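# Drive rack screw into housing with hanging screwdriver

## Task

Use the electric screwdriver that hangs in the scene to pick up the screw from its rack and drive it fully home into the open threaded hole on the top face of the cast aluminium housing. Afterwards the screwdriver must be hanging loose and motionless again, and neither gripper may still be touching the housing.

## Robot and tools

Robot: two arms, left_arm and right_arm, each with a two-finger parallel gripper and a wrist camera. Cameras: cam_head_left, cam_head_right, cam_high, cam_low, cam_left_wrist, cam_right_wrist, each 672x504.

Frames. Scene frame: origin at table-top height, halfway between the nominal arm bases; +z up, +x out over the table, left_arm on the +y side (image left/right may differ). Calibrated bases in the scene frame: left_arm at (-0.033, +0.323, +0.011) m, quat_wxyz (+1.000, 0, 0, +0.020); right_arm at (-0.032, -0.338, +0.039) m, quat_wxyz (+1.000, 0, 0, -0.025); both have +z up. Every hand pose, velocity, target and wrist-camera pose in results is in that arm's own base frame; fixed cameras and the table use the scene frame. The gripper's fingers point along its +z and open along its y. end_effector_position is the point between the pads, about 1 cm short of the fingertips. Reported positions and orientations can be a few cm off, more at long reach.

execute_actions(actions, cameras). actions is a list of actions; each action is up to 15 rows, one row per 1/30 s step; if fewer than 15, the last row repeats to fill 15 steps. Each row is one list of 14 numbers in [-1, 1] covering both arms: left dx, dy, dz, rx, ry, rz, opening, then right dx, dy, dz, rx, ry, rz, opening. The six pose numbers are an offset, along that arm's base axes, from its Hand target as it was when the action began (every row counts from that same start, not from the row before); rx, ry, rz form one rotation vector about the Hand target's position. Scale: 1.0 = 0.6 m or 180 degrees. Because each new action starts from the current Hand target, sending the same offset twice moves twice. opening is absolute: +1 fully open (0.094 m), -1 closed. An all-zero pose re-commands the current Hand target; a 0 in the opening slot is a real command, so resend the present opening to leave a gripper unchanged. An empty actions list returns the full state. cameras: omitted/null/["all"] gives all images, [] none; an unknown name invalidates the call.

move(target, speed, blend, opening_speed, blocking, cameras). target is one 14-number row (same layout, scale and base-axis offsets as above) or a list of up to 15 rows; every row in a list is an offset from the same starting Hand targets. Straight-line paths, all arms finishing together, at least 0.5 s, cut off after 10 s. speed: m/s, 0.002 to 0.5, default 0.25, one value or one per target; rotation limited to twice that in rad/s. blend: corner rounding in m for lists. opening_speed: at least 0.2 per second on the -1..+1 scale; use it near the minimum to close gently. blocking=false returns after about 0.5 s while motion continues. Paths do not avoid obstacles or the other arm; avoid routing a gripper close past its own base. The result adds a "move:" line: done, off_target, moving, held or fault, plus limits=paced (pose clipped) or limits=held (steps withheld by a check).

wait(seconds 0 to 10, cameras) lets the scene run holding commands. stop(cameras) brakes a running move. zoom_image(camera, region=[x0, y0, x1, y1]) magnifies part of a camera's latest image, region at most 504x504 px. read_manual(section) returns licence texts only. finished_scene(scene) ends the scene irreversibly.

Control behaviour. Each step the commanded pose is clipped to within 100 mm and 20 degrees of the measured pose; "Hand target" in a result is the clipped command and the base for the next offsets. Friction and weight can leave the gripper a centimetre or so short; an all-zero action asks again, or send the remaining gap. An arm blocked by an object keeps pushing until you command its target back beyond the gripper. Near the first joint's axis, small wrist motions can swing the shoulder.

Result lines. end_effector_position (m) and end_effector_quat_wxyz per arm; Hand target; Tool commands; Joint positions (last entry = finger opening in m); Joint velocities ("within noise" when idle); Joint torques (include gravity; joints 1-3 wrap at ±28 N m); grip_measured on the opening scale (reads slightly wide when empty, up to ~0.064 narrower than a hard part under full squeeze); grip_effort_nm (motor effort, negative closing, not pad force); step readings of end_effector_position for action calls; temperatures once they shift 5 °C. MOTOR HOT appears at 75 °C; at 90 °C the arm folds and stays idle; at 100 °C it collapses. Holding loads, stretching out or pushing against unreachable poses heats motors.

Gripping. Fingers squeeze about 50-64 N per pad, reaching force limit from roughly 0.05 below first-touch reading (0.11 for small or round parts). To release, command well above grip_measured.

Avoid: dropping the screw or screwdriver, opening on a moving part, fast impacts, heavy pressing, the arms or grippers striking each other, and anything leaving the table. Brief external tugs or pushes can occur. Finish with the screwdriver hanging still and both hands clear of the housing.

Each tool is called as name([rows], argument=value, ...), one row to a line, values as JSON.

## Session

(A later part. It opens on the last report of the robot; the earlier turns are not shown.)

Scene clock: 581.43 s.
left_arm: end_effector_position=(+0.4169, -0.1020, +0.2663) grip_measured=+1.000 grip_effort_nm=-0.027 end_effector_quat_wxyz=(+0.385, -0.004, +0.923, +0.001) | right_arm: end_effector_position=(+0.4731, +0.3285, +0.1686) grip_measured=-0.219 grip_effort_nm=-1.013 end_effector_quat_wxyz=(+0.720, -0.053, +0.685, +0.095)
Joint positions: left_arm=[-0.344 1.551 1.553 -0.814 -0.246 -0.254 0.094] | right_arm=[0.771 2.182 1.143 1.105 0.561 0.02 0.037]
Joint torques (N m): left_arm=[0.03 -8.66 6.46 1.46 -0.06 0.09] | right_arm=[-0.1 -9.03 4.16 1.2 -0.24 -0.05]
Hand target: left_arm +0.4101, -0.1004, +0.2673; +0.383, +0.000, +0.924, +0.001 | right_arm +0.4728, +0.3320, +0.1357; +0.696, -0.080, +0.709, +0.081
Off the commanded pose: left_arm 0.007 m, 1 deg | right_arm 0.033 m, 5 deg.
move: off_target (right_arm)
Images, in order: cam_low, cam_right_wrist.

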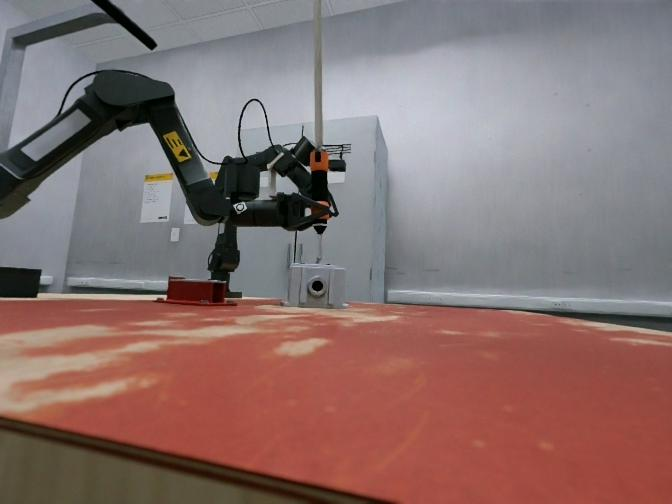

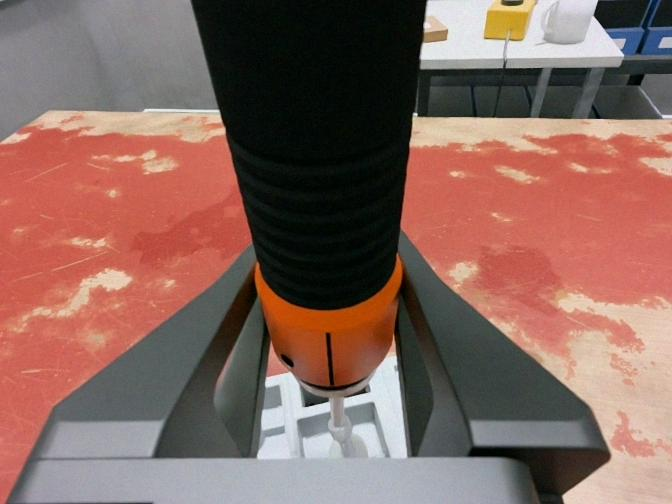

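move(target=[0,0,0,0,0,0,1,0.0,0.0,0.065,0,0.0,0,-0.4], speed=0.05, cameras=["cam_right_wrist","cam_low"])

zoom_image(camera="cam_right_wrist", region=[260, 360, 430, 470])

zoom_image(camera="cam_low", region=[240, 120, 390, 310])

zoom_image(camera="cam_low", region=[290, 120, 350, 200])

Scene clock: 598.20 s.
left_arm: end_effector_position=(+0.4169, -0.1020, +0.2663) grip_measured=+1.000 grip_effort_nm=-0.027 end_effector_quat_wxyz=(+0.385, -0.004, +0.923, +0.001) | right_arm: end_effector_position=(+0.4721, +0.3283, +0.1692) grip_measured=-0.219 grip_effort_nm=-1.013 end_effector_quat_wxyz=(+0.705, -0.066, +0.701, +0.085)
Joint positions: left_arm=[-0.344 1.551 1.553 -0.814 -0.246 -0.254 0.094] | right_arm=[0.771 2.143 1.143 1.011 0.558 0.02 0.037]
Joint torques (N m): left_arm=[0.05 -8.64 6.45 1.46 -0.06 0.08] | right_arm=[-0.12 -14.06 6.75 0.89 -0.18 -0.08]
Hand target: left_arm +0.4101, -0.1004, +0.2673; +0.383, +0.000, +0.924, +0.001 | right_arm +0.4728, +0.3320, +0.1747; +0.696, -0.080, +0.709, +0.081
Off the commanded pose: left_arm 0.007 m, 1 deg | right_arm 0.007 m, 2 deg.
move: done
Images, in order: cam_low, cam_right_wrist.

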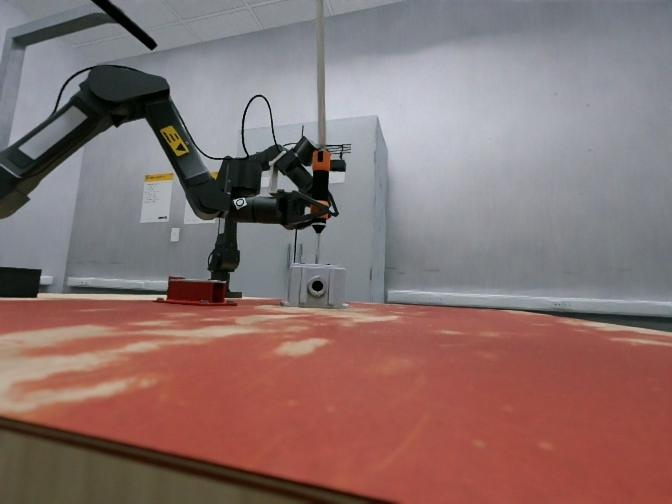

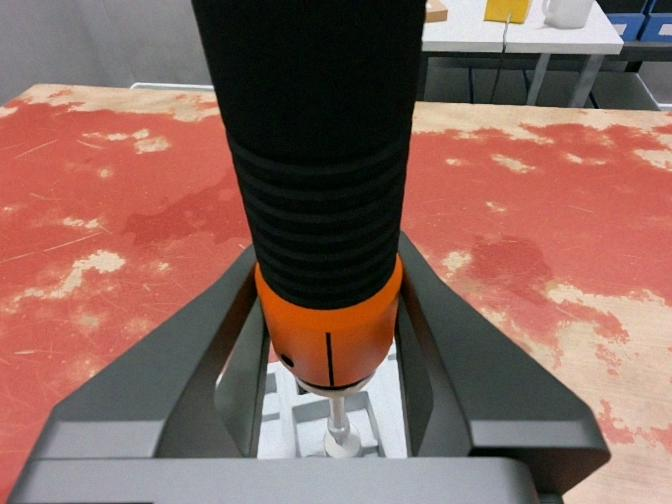

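Scaled by 2.965 from the camera's 672x504 image, which has a finer 960x720 frame.

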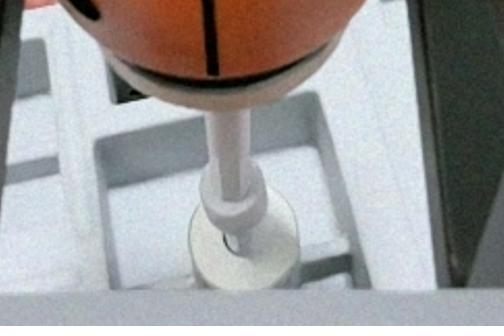

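Scaled by 2.653 from the camera's 672x504 image, which has a finer 960x720 frame.

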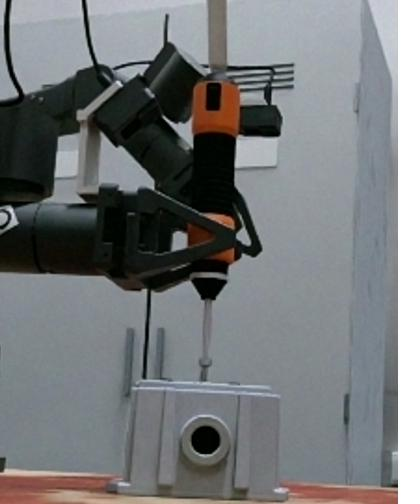

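Scaled by 6.300 from the camera's 672x504 image, which has a finer 960x720 frame.

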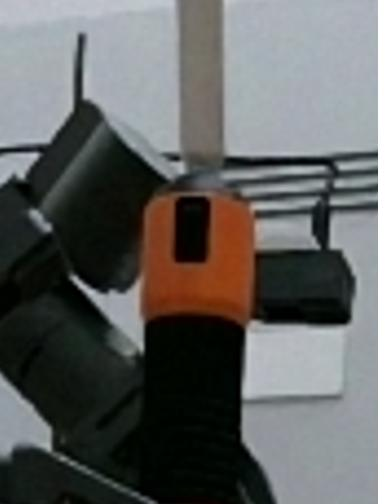

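move(target=[0,0,0,0,0,0,1,-0.003,-0.004,-0.03,0,0.012,0,-0.4], speed=0.03, cameras=["cam_right_wrist","cam_low"])

zoom_image(camera="cam_right_wrist", region=[260, 360, 430, 470])

zoom_image(camera="cam_low", region=[240, 120, 390, 310])

Scene clock: 626.83 s.
left_arm: end_effector_position=(+0.4169, -0.1020, +0.2663) grip_measured=+1.000 grip_effort_nm=-0.022 end_effector_quat_wxyz=(+0.385, -0.004, +0.923, +0.001) | right_arm: end_effector_position=(+0.4733, +0.3267, +0.1674) grip_measured=-0.219 grip_effort_nm=-1.009 end_effector_quat_wxyz=(+0.702, -0.059, +0.704, +0.088)
Joint positions: left_arm=[-0.344 1.551 1.553 -0.814 -0.246 -0.254 0.094] | right_arm=[0.767 2.143 1.143 1.003 0.558 0.04 0.037]
Joint torques (N m): left_arm=[0.02 -8.66 6.48 1.45 -0.06 0.09] | right_arm=[0.03 -12.86 5.11 0.92 -0.2 0.03]
Hand target: left_arm +0.4101, -0.1004, +0.2673; +0.383, +0.000, +0.924, +0.000 | right_arm +0.4710, +0.3296, +0.1566; +0.682, -0.079, +0.722, +0.083
Off the commanded pose: left_arm 0.007 m, 1 deg | right_arm 0.011 m, 4 deg.
move: off_target (right_arm)
Images, in order: cam_low, cam_right_wrist.

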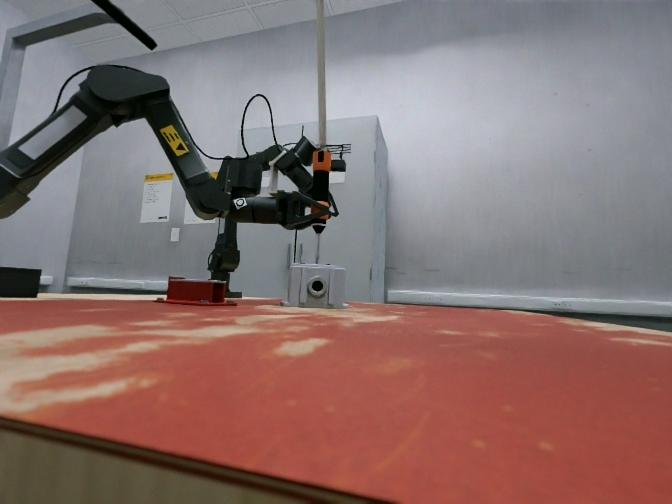

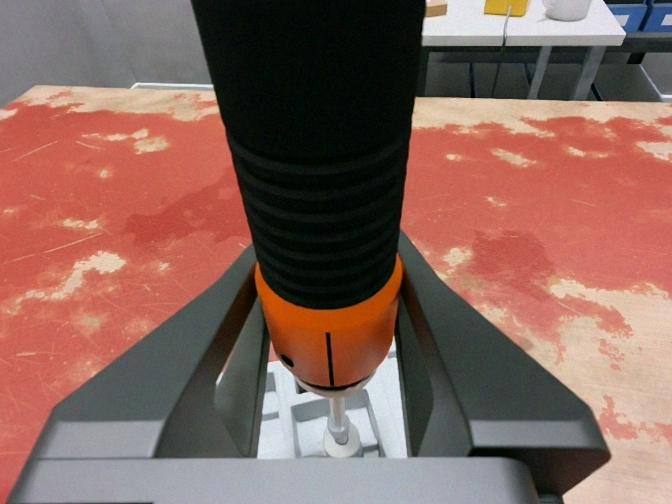

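Scaled by 2.965 from the camera's 672x504 image, which has a finer 960x720 frame.

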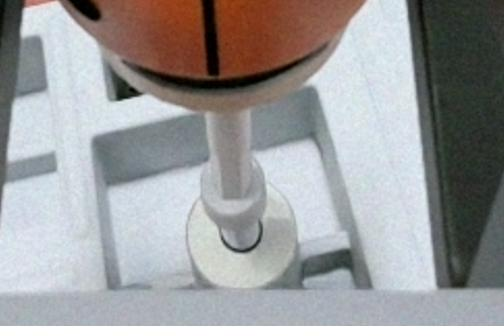

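Scaled by 2.653 from the camera's 672x504 image, which has a finer 960x720 frame.

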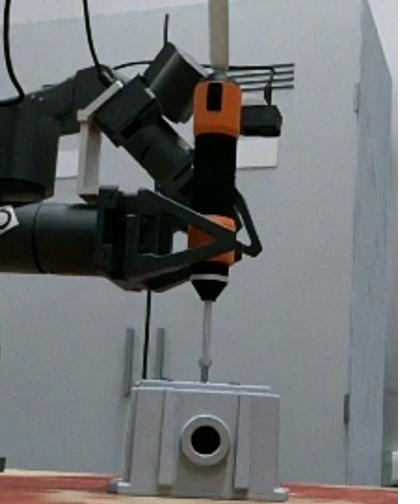

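move(target=[0,0,0,0,0,0,1,0.0,0.0,-0.022,0,0.006,0,-0.4], speed=0.03, cameras=["cam_right_wrist","cam_low"])

zoom_image(camera="cam_right_wrist", region=[260, 360, 430, 470])

zoom_image(camera="cam_low", region=[240, 120, 390, 310])

Scene clock: 636.57 s.
left_arm: end_effector_position=(+0.4169, -0.1020, +0.2663) grip_measured=+1.000 grip_effort_nm=-0.022 end_effector_quat_wxyz=(+0.385, -0.004, +0.923, +0.001) | right_arm: end_effector_position=(+0.4737, +0.3262, +0.1674) grip_measured=-0.219 grip_effort_nm=-1.018 end_effector_quat_wxyz=(+0.702, -0.055, +0.704, +0.092)
Joint positions: left_arm=[-0.344 1.551 1.553 -0.814 -0.246 -0.254 0.094] | right_arm=[0.766 2.143 1.143 1.003 0.558 0.051 0.037]
Joint torques (N m): left_arm=[0.09 -8.65 6.48 1.46 -0.07 0.09] | right_arm=[0.21 -11.14 4.51 0.93 -0.18 0.04]
Hand target: left_arm +0.4101, -0.1004, +0.2673; +0.383, +0.000, +0.924, +0.000 | right_arm +0.4710, +0.3297, +0.1434; +0.676, -0.078, +0.728, +0.084
Off the commanded pose: left_arm 0.007 m, 1 deg | right_arm 0.024 m, 5 deg.
move: off_target (right_arm)
Images, in order: cam_low, cam_right_wrist.

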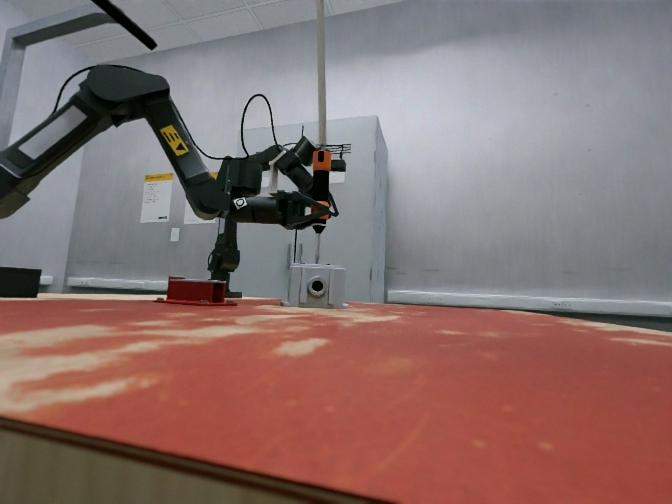

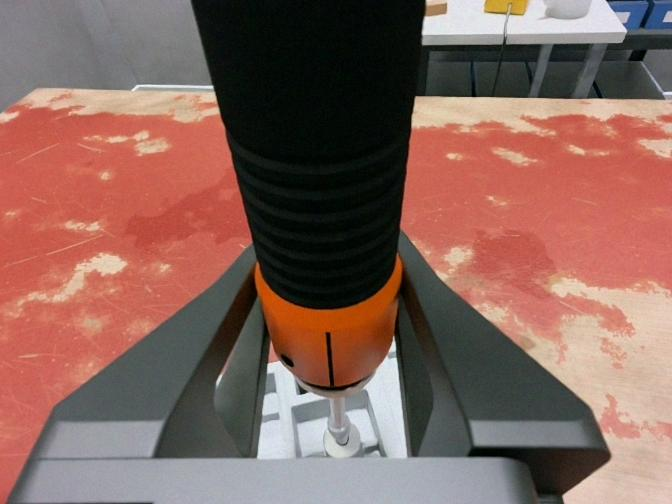

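Scaled by 2.965 from the camera's 672x504 image, which has a finer 960x720 frame.

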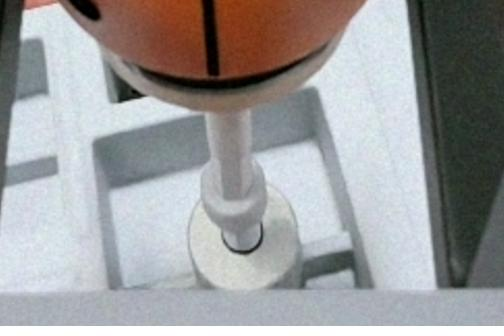

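Scaled by 2.653 from the camera's 672x504 image, which has a finer 960x720 frame.

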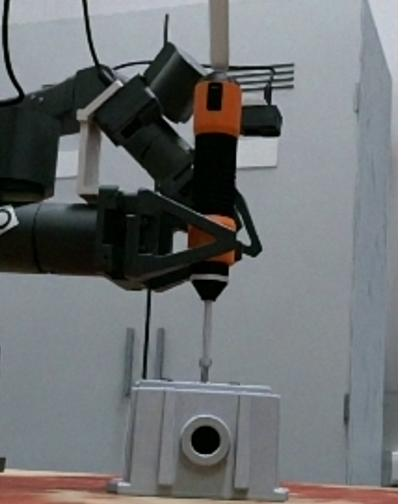

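move(target=[0,0,0,0,0,0,1,0.003,0.006,0.07,0,-0.0236,-0.007,-0.4], speed=0.05, cameras=["cam_right_wrist","cam_low"])

zoom_image(camera="cam_right_wrist", region=[260, 360, 430, 470])

zoom_image(camera="cam_low", region=[240, 120, 390, 310])

Scene clock: 678.33 s.
left_arm: end_effector_position=(+0.4169, -0.1020, +0.2663) grip_measured=+1.000 grip_effort_nm=-0.027 end_effector_quat_wxyz=(+0.385, -0.004, +0.923, +0.001) | right_arm: end_effector_position=(+0.4733, +0.3285, +0.1685) grip_measured=-0.219 grip_effort_nm=-1.009 end_effector_quat_wxyz=(+0.702, -0.066, +0.705, +0.077)
Joint positions: left_arm=[-0.344 1.551 1.553 -0.814 -0.246 -0.254 0.094] | right_arm=[0.773 2.143 1.154 0.986 0.57 0.017 0.037]
Joint torques (N m): left_arm=[0.05 -8.65 6.5 1.46 -0.06 0.09] | right_arm=[0.8 -14.78 7.65 1.06 0.07 -0.19]
Hand target: left_arm +0.4101, -0.1004, +0.2673; +0.383, +0.000, +0.924, +0.000 | right_arm +0.4728, +0.3333, +0.1854; +0.703, -0.073, +0.704, +0.073
Off the commanded pose: left_arm 0.007 m, 1 deg | right_arm 0.018 m, 1 deg.
move: off_target (right_arm)
Images, in order: cam_low, cam_right_wrist.

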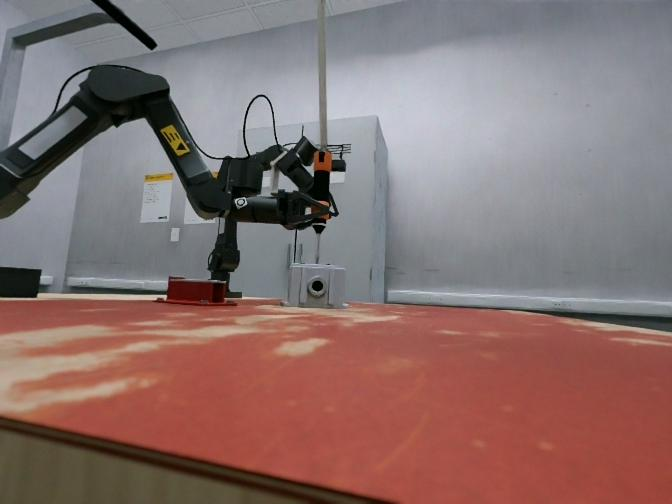

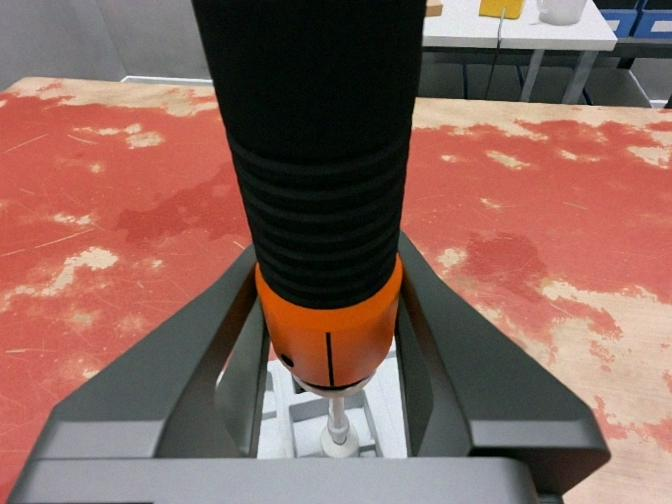

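Scaled by 2.965 from the camera's 672x504 image, which has a finer 960x720 frame.

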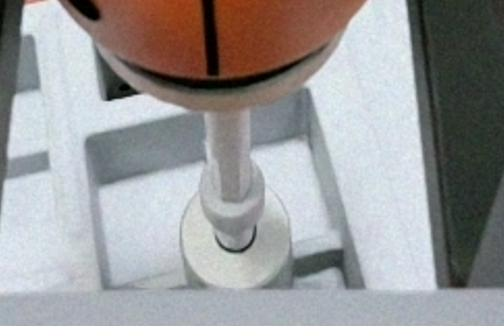

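Scaled by 2.653 from the camera's 672x504 image, which has a finer 960x720 frame.

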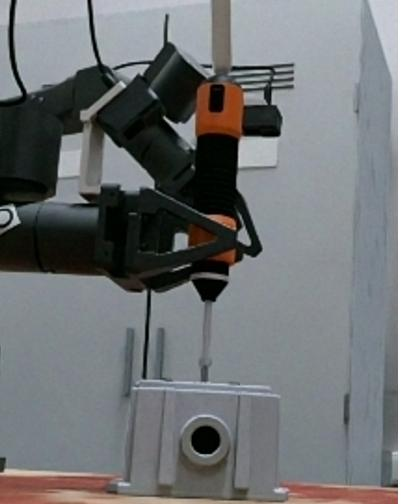

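move(target=[0,0,0,0,0,0,1,0.0,-0.003,-0.07,0,0.004,0,-0.4], speed=0.05, cameras=["cam_right_wrist","cam_low"])

zoom_image(camera="cam_right_wrist", region=[260, 360, 430, 470])

zoom_image(camera="cam_low", region=[240, 120, 390, 310])

Scene clock: 691.23 s.
left_arm: end_effector_position=(+0.4169, -0.1020, +0.2663) grip_measured=+1.000 grip_effort_nm=-0.027 end_effector_quat_wxyz=(+0.385, -0.004, +0.923, +0.001) | right_arm: end_effector_position=(+0.4747, +0.3261, +0.1683) grip_measured=-0.219 grip_effort_nm=-1.009 end_effector_quat_wxyz=(+0.714, -0.053, +0.694, +0.078)
Joint positions: left_arm=[-0.344 1.551 1.553 -0.814 -0.246 -0.254 0.094] | right_arm=[0.773 2.169 1.154 1.051 0.588 0.013 0.037]
Joint torques (N m): left_arm=[0.08 -8.65 6.45 1.46 -0.06 0.08] | right_arm=[0.43 -9.05 4.55 1.48 -0.24 0.01]
Hand target: left_arm +0.4101, -0.1004, +0.2673; +0.383, +0.000, +0.924, +0.000 | right_arm +0.4728, +0.3314, +0.1434; +0.699, -0.072, +0.708, +0.074
Off the commanded pose: left_arm 0.007 m, 1 deg | right_arm 0.026 m, 3 deg.
move: off_target (right_arm)
Images, in order: cam_low, cam_right_wrist.

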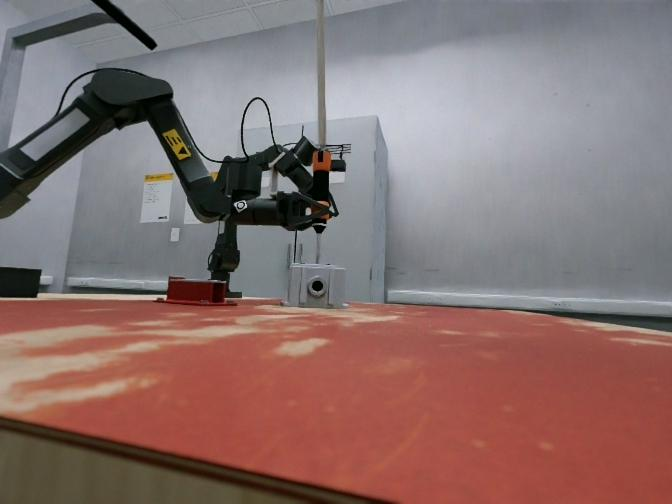

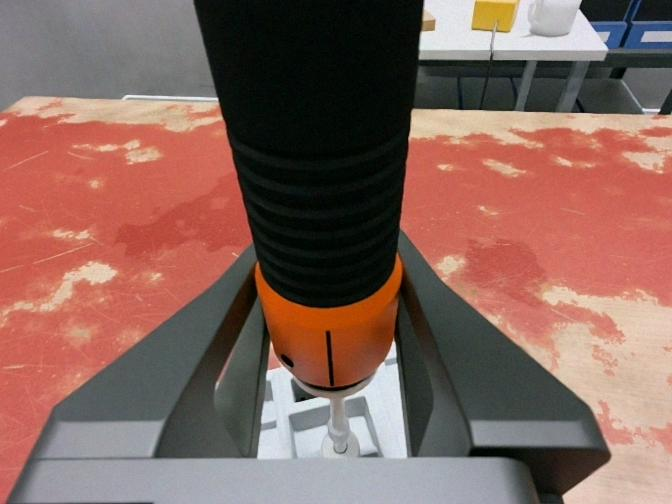

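Scaled by 2.965 from the camera's 672x504 image, which has a finer 960x720 frame.

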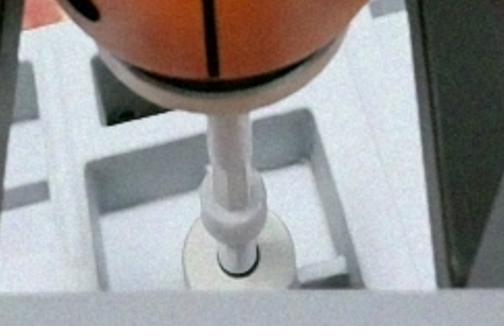

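Scaled by 2.653 from the camera's 672x504 image, which has a finer 960x720 frame.

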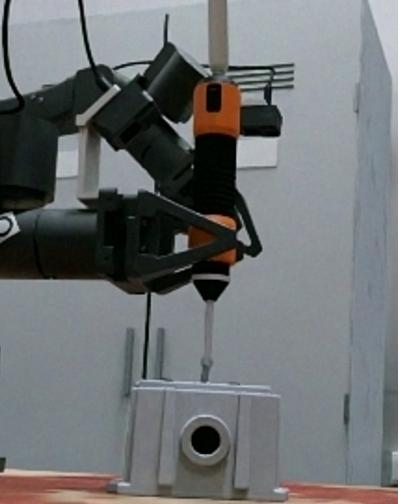

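zoom_image(camera="cam_right_wrist", region=[310, 380, 370, 460])

wait(seconds=0.3, cameras=["cam_right_wrist"])

zoom_image(camera="cam_right_wrist", region=[310, 380, 370, 460])

Scaled by 6.300 from the camera's 672x504 image, which has a finer 960x720 frame.

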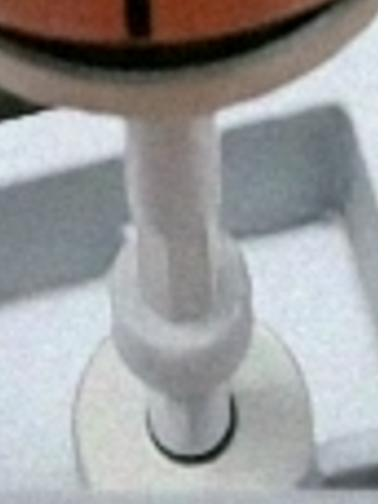

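Scene clock: 700.27 s.
left_arm: end_effector_position=(+0.4169, -0.1020, +0.2663) grip_measured=+1.000 grip_effort_nm=-0.022 end_effector_quat_wxyz=(+0.385, -0.004, +0.923, +0.001) | right_arm: end_effector_position=(+0.4747, +0.3259, +0.1683) grip_measured=-0.219 grip_effort_nm=-1.013 end_effector_quat_wxyz=(+0.714, -0.052, +0.694, +0.078)
Joint positions: left_arm=[-0.344 1.551 1.553 -0.814 -0.246 -0.254 0.094] | right_arm=[0.773 2.169 1.154 1.052 0.589 0.013 0.037]
Joint torques (N m): left_arm=[0.06 -8.66 6.48 1.46 -0.06 0.07] | right_arm=[0.38 -9.05 4.46 1.5 -0.24 -0.04]
Hand target: left_arm +0.4101, -0.1004, +0.2673; +0.383, +0.000, +0.924, +0.000 | right_arm +0.4728, +0.3314, +0.1433; +0.699, -0.072, +0.708, +0.074
Tool commands: left_gripper/opening=+1.0 right_gripper/opening=-0.4
Off the commanded pose: left_arm 0.007 m, 1 deg | right_arm 0.026 m, 3 deg.
wait: 0.30 s; at rest from the start
Images, in order: cam_right_wrist.

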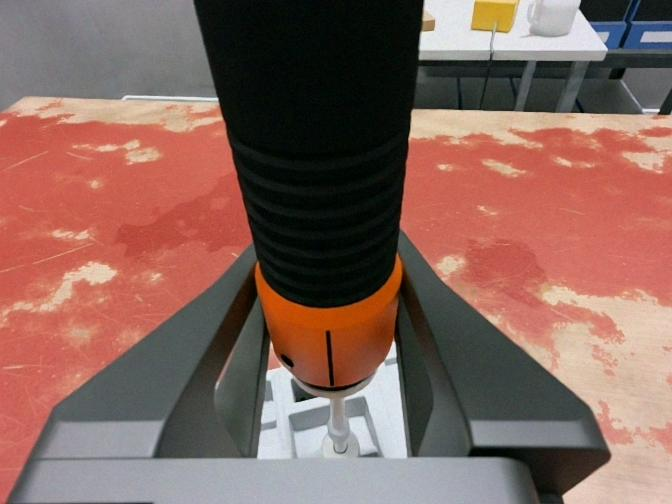

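Scaled by 6.300 from the camera's 672x504 image, which has a finer 960x720 frame.

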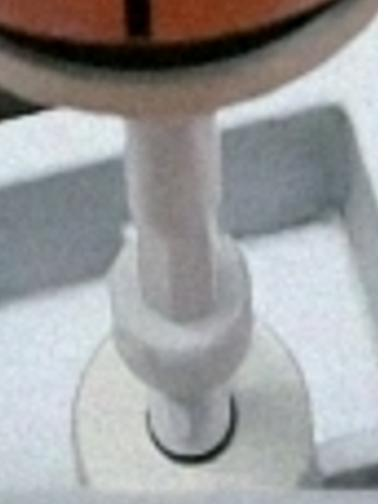

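move(target=[0,0,0,0,0,0,1,-0.004,0.003,-0.04,-0.008,0.01,0,-0.4], speed=0.04, cameras=["cam_right_wrist","cam_low"])

zoom_image(camera="cam_right_wrist", region=[300, 370, 390, 460])

zoom_image(camera="cam_low", region=[240, 120, 390, 310])

Scene clock: 708.67 s.
left_arm: end_effector_position=(+0.4169, -0.1020, +0.2663) grip_measured=+1.000 grip_effort_nm=-0.027 end_effector_quat_wxyz=(+0.385, -0.004, +0.923, +0.001) | right_arm: end_effector_position=(+0.4722, +0.3254, +0.1660) grip_measured=-0.219 grip_effort_nm=-1.009 end_effector_quat_wxyz=(+0.721, -0.044, +0.687, +0.079)
Joint positions: left_arm=[-0.344 1.551 1.553 -0.814 -0.246 -0.254 0.094] | right_arm=[0.779 2.188 1.145 1.105 0.606 0.01 0.037]
Joint torques (N m): left_arm=[0.03 -8.65 6.49 1.46 -0.07 0.07] | right_arm=[0.57 -7.87 3.69 1.04 -0.3 0.07]
Hand target: left_arm +0.4101, -0.1004, +0.2673; +0.383, +0.000, +0.924, +0.000 | right_arm +0.4704, +0.3333, +0.1195; +0.687, -0.080, +0.720, +0.066
Off the commanded pose: left_arm 0.007 m, 1 deg | right_arm 0.047 m, 7 deg.
move: off_target (right_arm)
Images, in order: cam_low, cam_right_wrist.

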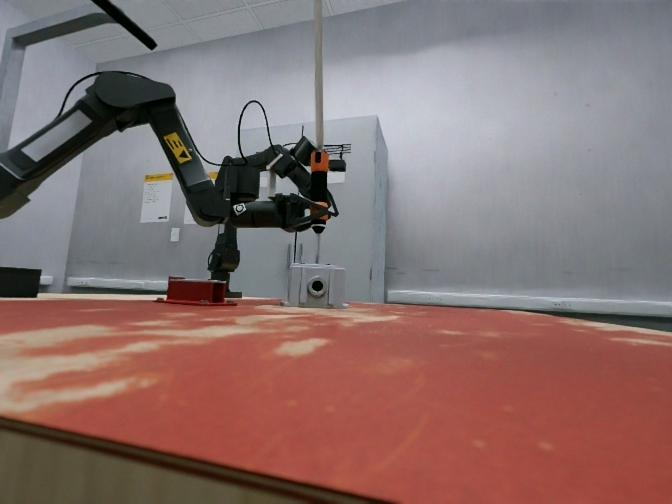

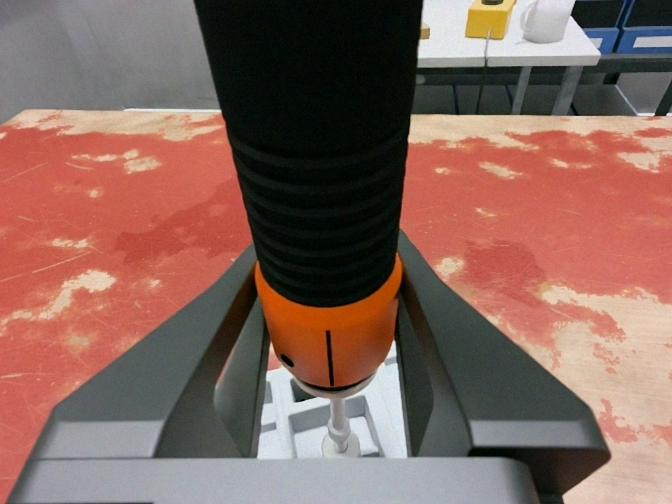

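Scaled by 5.600 from the camera's 672x504 image, which has a finer 960x720 frame.

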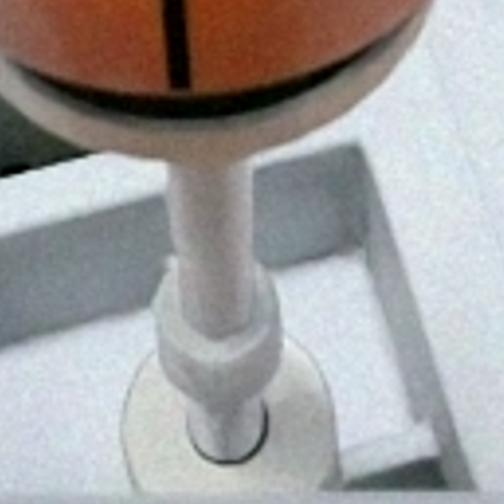

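Scaled by 2.653 from the camera's 672x504 image, which has a finer 960x720 frame.

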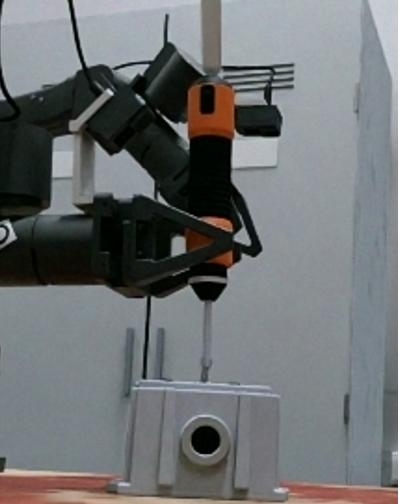

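wait(seconds=1, cameras=["cam_right_wrist"])

zoom_image(camera="cam_right_wrist", region=[300, 370, 390, 460])

Scene clock: 714.93 s.
left_arm: end_effector_position=(+0.4169, -0.1020, +0.2663) grip_measured=+1.000 grip_effort_nm=-0.027 end_effector_quat_wxyz=(+0.385, -0.004, +0.923, +0.001) | right_arm: end_effector_position=(+0.4723, +0.3248, +0.1659) grip_measured=-0.219 grip_effort_nm=-1.009 end_effector_quat_wxyz=(+0.721, -0.043, +0.687, +0.078)
Joint positions: left_arm=[-0.344 1.551 1.553 -0.814 -0.246 -0.254 0.094] | right_arm=[0.779 2.189 1.145 1.107 0.609 0.009 0.037]
Joint torques (N m): left_arm=[0.02 -8.68 6.48 1.46 -0.06 0.08] | right_arm=[0.43 -7.87 3.84 1.07 -0.32 0.1]
Hand target: left_arm +0.4101, -0.1004, +0.2673; +0.383, +0.000, +0.924, +0.000 | right_arm +0.4704, +0.3333, +0.1193; +0.686, -0.080, +0.720, +0.066
Tool commands: left_gripper/opening=+1.0 right_gripper/opening=-0.4
Off the commanded pose: left_arm 0.007 m, 1 deg | right_arm 0.047 m, 7 deg.
wait: 1.00 s; at rest from the start
Images, in order: cam_right_wrist.

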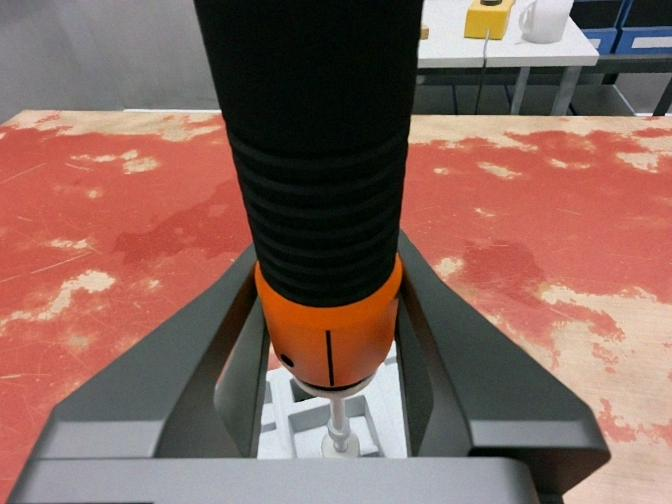

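Scaled by 5.600 from the camera's 672x504 image, which has a finer 960x720 frame.

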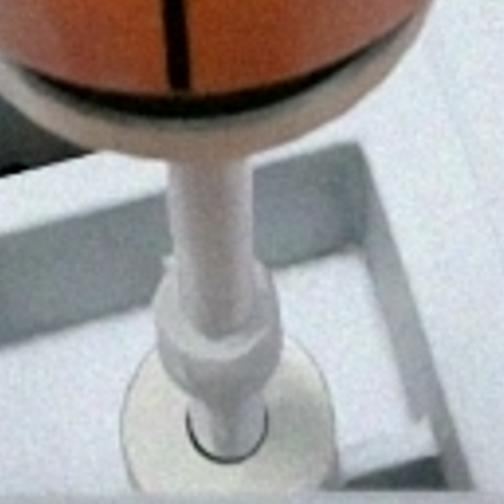

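move(target=[0,0,0,0,0,0,1,0.012,0.006,0.012,-0.02,0.0115,0,-0.4], speed=0.04, cameras=["cam_right_wrist","cam_low"])

zoom_image(camera="cam_right_wrist", region=[300, 370, 390, 460])

zoom_image(camera="cam_low", region=[240, 120, 390, 310])

Scene clock: 732.90 s.
left_arm: end_effector_position=(+0.4169, -0.1020, +0.2663) grip_measured=+1.000 grip_effort_nm=-0.027 end_effector_quat_wxyz=(+0.385, -0.004, +0.923, +0.001) | right_arm: end_effector_position=(+0.4745, +0.3275, +0.1646) grip_measured=-0.219 grip_effort_nm=-1.013 end_effector_quat_wxyz=(+0.717, -0.056, +0.692, +0.066)
Joint positions: left_arm=[-0.344 1.551 1.553 -0.814 -0.246 -0.254 0.094] | right_arm=[0.779 2.189 1.161 1.071 0.606 -0.014 0.037]
Joint torques (N m): left_arm=[0.03 -8.66 6.49 1.47 -0.05 0.08] | right_arm=[-0.02 -10.26 5.83 0.3 -0.35 0.01]
Hand target: left_arm +0.4101, -0.1004, +0.2673; +0.383, +0.000, +0.924, +0.000 | right_arm +0.4776, +0.3369, +0.1266; +0.670, -0.100, +0.734, +0.045
Off the commanded pose: left_arm 0.007 m, 1 deg | right_arm 0.039 m, 9 deg.
move: off_target (right_arm)
Images, in order: cam_low, cam_right_wrist.

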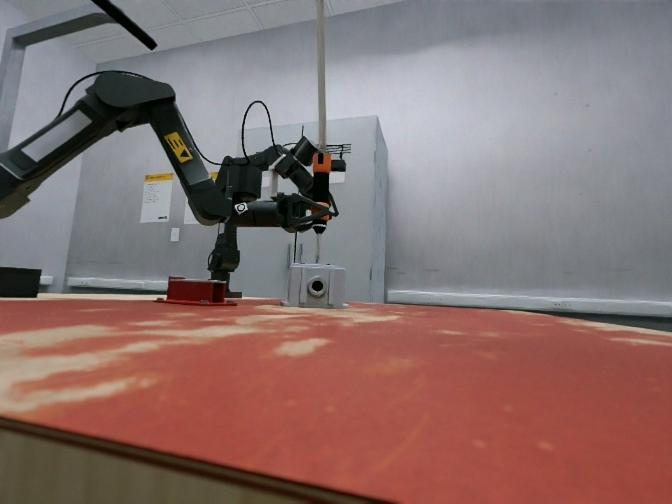

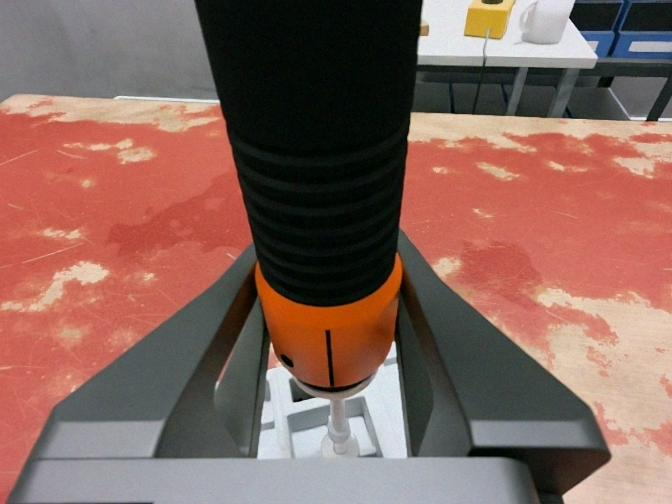

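Scaled by 5.600 from the camera's 672x504 image, which has a finer 960x720 frame.

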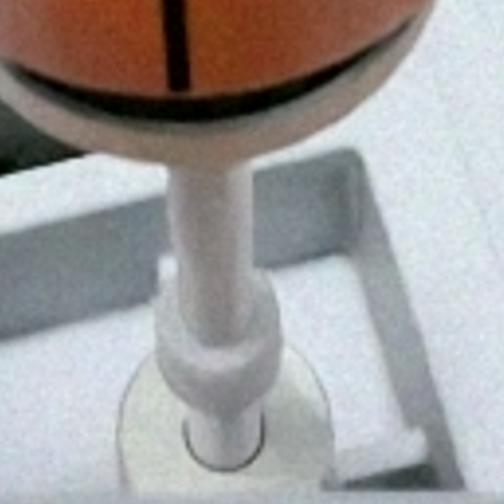

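Scaled by 2.653 from the camera's 672x504 image, which has a finer 960x720 frame.

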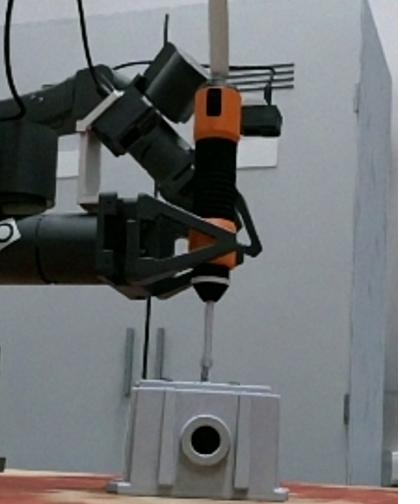

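move(target=[0,0,0,0,0,0,1,0.012,0.0,-0.025,-0.003,0.015,0,-0.4], speed=0.04, cameras=["cam_right_wrist","cam_low"])

zoom_image(camera="cam_right_wrist", region=[300, 370, 390, 460])

zoom_image(camera="cam_low", region=[240, 120, 390, 310])

Scene clock: 744.30 s.
left_arm: end_effector_position=(+0.4169, -0.1020, +0.2663) grip_measured=+1.000 grip_effort_nm=-0.022 end_effector_quat_wxyz=(+0.385, -0.004, +0.923, +0.001) | right_arm: end_effector_position=(+0.4793, +0.3277, +0.1642) grip_measured=-0.220 grip_effort_nm=-1.009 end_effector_quat_wxyz=(+0.710, -0.053, +0.699, +0.066)
Joint positions: left_arm=[-0.344 1.551 1.553 -0.814 -0.246 -0.254 0.094] | right_arm=[0.774 2.188 1.184 1.026 0.606 0.005 0.037]
Joint torques (N m): left_arm=[0.03 -8.66 6.5 1.47 -0.07 0.08] | right_arm=[-0.65 -9.11 5.63 0.14 -0.5 0.16]
Hand target: left_arm +0.4101, -0.1004, +0.2673; +0.383, +0.000, +0.924, +0.000 | right_arm +0.4849, +0.3368, +0.1117; +0.653, -0.102, +0.750, +0.044
Off the commanded pose: left_arm 0.007 m, 1 deg | right_arm 0.054 m, 11 deg.
move: off_target (right_arm)
Images, in order: cam_low, cam_right_wrist.

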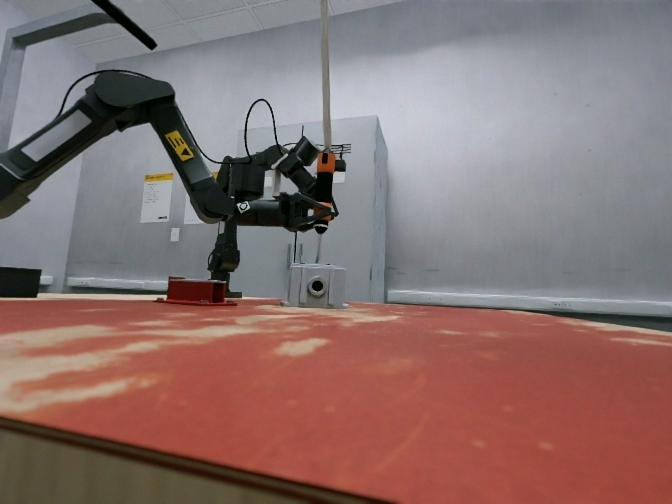

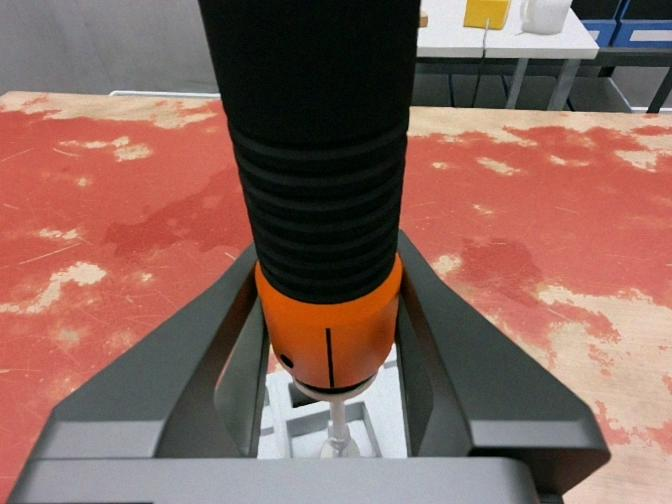

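Scaled by 5.600 from the camera's 672x504 image, which has a finer 960x720 frame.

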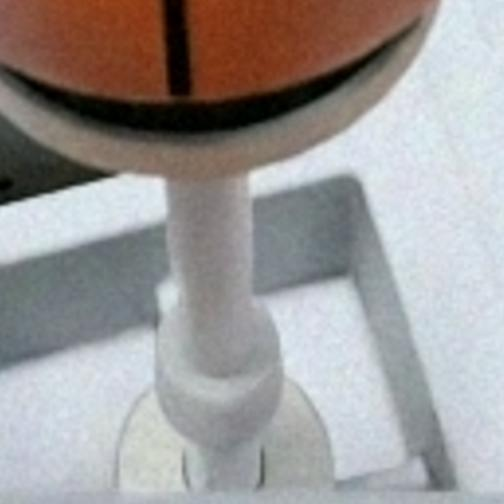

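Scaled by 2.653 from the camera's 672x504 image, which has a finer 960x720 frame.

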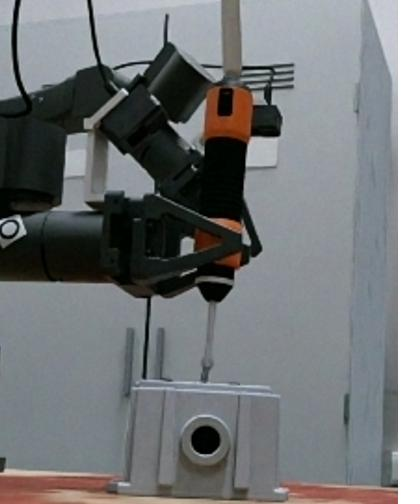

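move(target=[0,0,0,0,0,0,1,-0.014,0.0,0.0,0.0,-0.012,0,-0.4], speed=0.04, cameras=["cam_right_wrist","cam_low"])

zoom_image(camera="cam_right_wrist", region=[300, 370, 390, 460])

zoom_image(camera="cam_low", region=[240, 120, 390, 310])

Scene clock: 766.93 s.
left_arm: end_effector_position=(+0.4169, -0.1020, +0.2663) grip_measured=+1.000 grip_effort_nm=-0.027 end_effector_quat_wxyz=(+0.385, -0.004, +0.923, +0.001) | right_arm: end_effector_position=(+0.4785, +0.3293, +0.1651) grip_measured=-0.220 grip_effort_nm=-1.009 end_effector_quat_wxyz=(+0.711, -0.057, +0.697, +0.064)
Joint positions: left_arm=[-0.344 1.551 1.553 -0.814 -0.246 -0.254 0.094] | right_arm=[0.776 2.188 1.185 1.028 0.605 -0.006 0.037]
Joint torques (N m): left_arm=[0.06 -8.65 6.48 1.47 -0.06 0.08] | right_arm=[0.44 -8.29 3.84 0.73 -0.35 0.01]
Hand target: left_arm +0.4101, -0.1004, +0.2673; +0.383, +0.000, +0.924, +0.000 | right_arm +0.4764, +0.3368, +0.1118; +0.667, -0.103, +0.737, +0.042
Off the commanded pose: left_arm 0.007 m, 1 deg | right_arm 0.054 m, 9 deg.
move: off_target (right_arm)
Images, in order: cam_low, cam_right_wrist.

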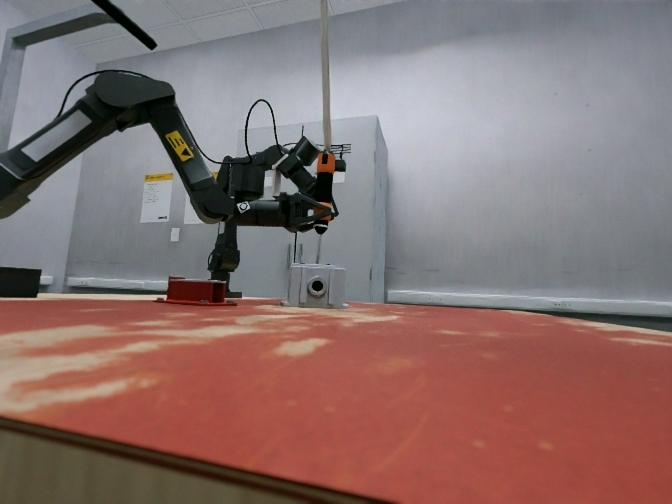

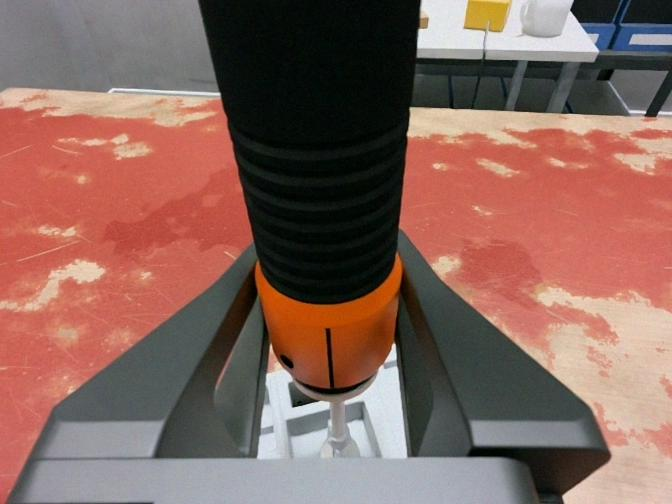

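Scaled by 5.600 from the camera's 672x504 image, which has a finer 960x720 frame.

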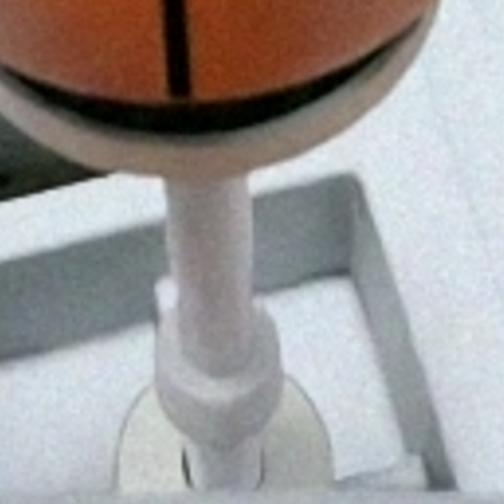

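Scaled by 2.653 from the camera's 672x504 image, which has a finer 960x720 frame.

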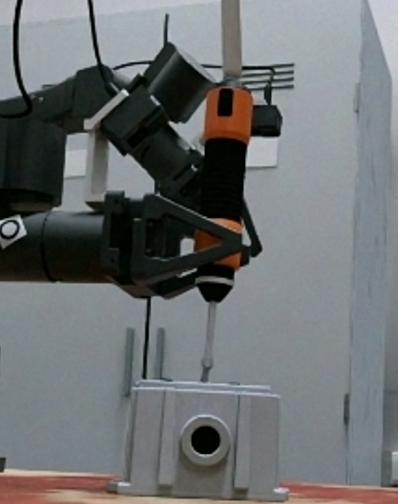

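move(target=[0,0,0,0,0,0,1,-0.018,-0.002,0.0,0.0,-0.004,0,-0.4], speed=0.04, cameras=["cam_right_wrist","cam_low"])

zoom_image(camera="cam_right_wrist", region=[300, 370, 390, 460])

zoom_image(camera="cam_low", region=[240, 120, 390, 310])

Scene clock: 775.00 s.
left_arm: end_effector_position=(+0.4169, -0.1020, +0.2663) grip_measured=+1.000 grip_effort_nm=-0.017 end_effector_quat_wxyz=(+0.385, -0.004, +0.923, +0.001) | right_arm: end_effector_position=(+0.4722, +0.3284, +0.1647) grip_measured=-0.220 grip_effort_nm=-1.004 end_effector_quat_wxyz=(+0.718, -0.056, +0.690, +0.070)
Joint positions: left_arm=[-0.344 1.551 1.553 -0.814 -0.246 -0.254 0.094] | right_arm=[0.783 2.188 1.154 1.084 0.606 -0.012 0.037]
Joint torques (N m): left_arm=[0.03 -8.65 6.46 1.45 -0.06 0.08] | right_arm=[1.2 -9.1 2.73 0.66 -0.13 -0.05]
Hand target: left_arm +0.4101, -0.1004, +0.2673; +0.383, +0.000, +0.924, +0.000 | right_arm +0.4656, +0.3356, +0.1117; +0.671, -0.103, +0.733, +0.041
Off the commanded pose: left_arm 0.007 m, 1 deg | right_arm 0.054 m, 10 deg.
move: off_target (right_arm)
Images, in order: cam_low, cam_right_wrist.

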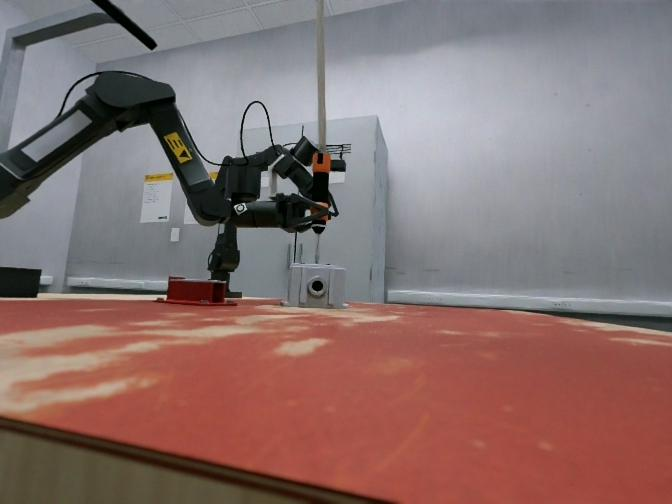

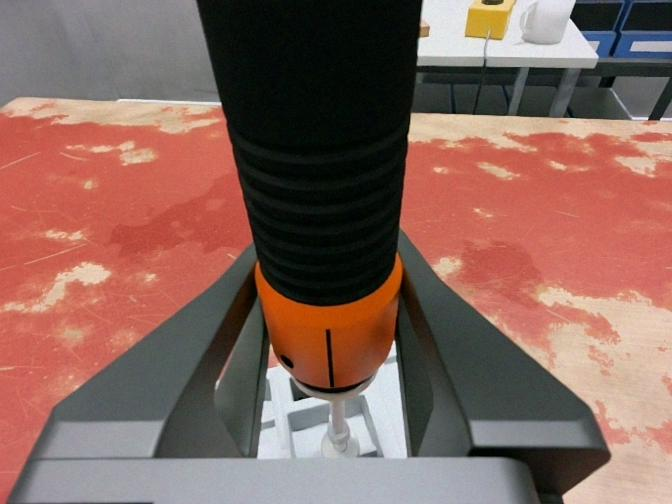

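Scaled by 5.600 from the camera's 672x504 image, which has a finer 960x720 frame.

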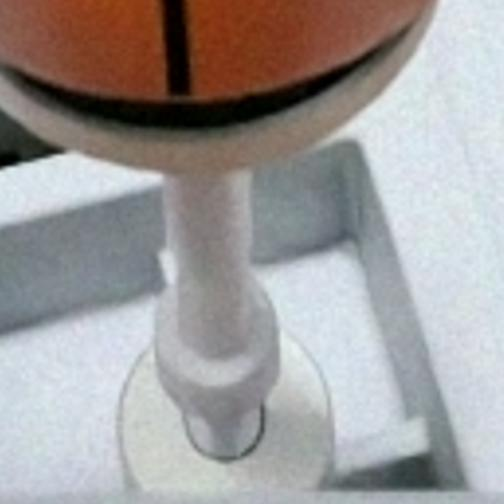

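Scaled by 2.653 from the camera's 672x504 image, which has a finer 960x720 frame.

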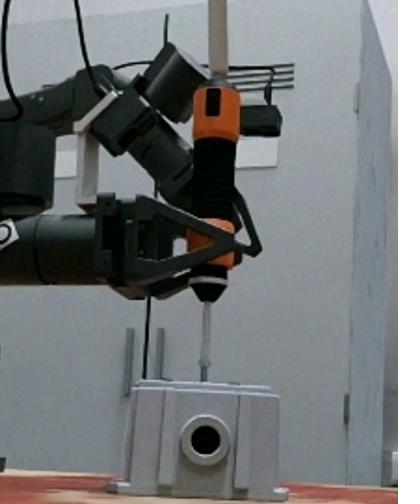

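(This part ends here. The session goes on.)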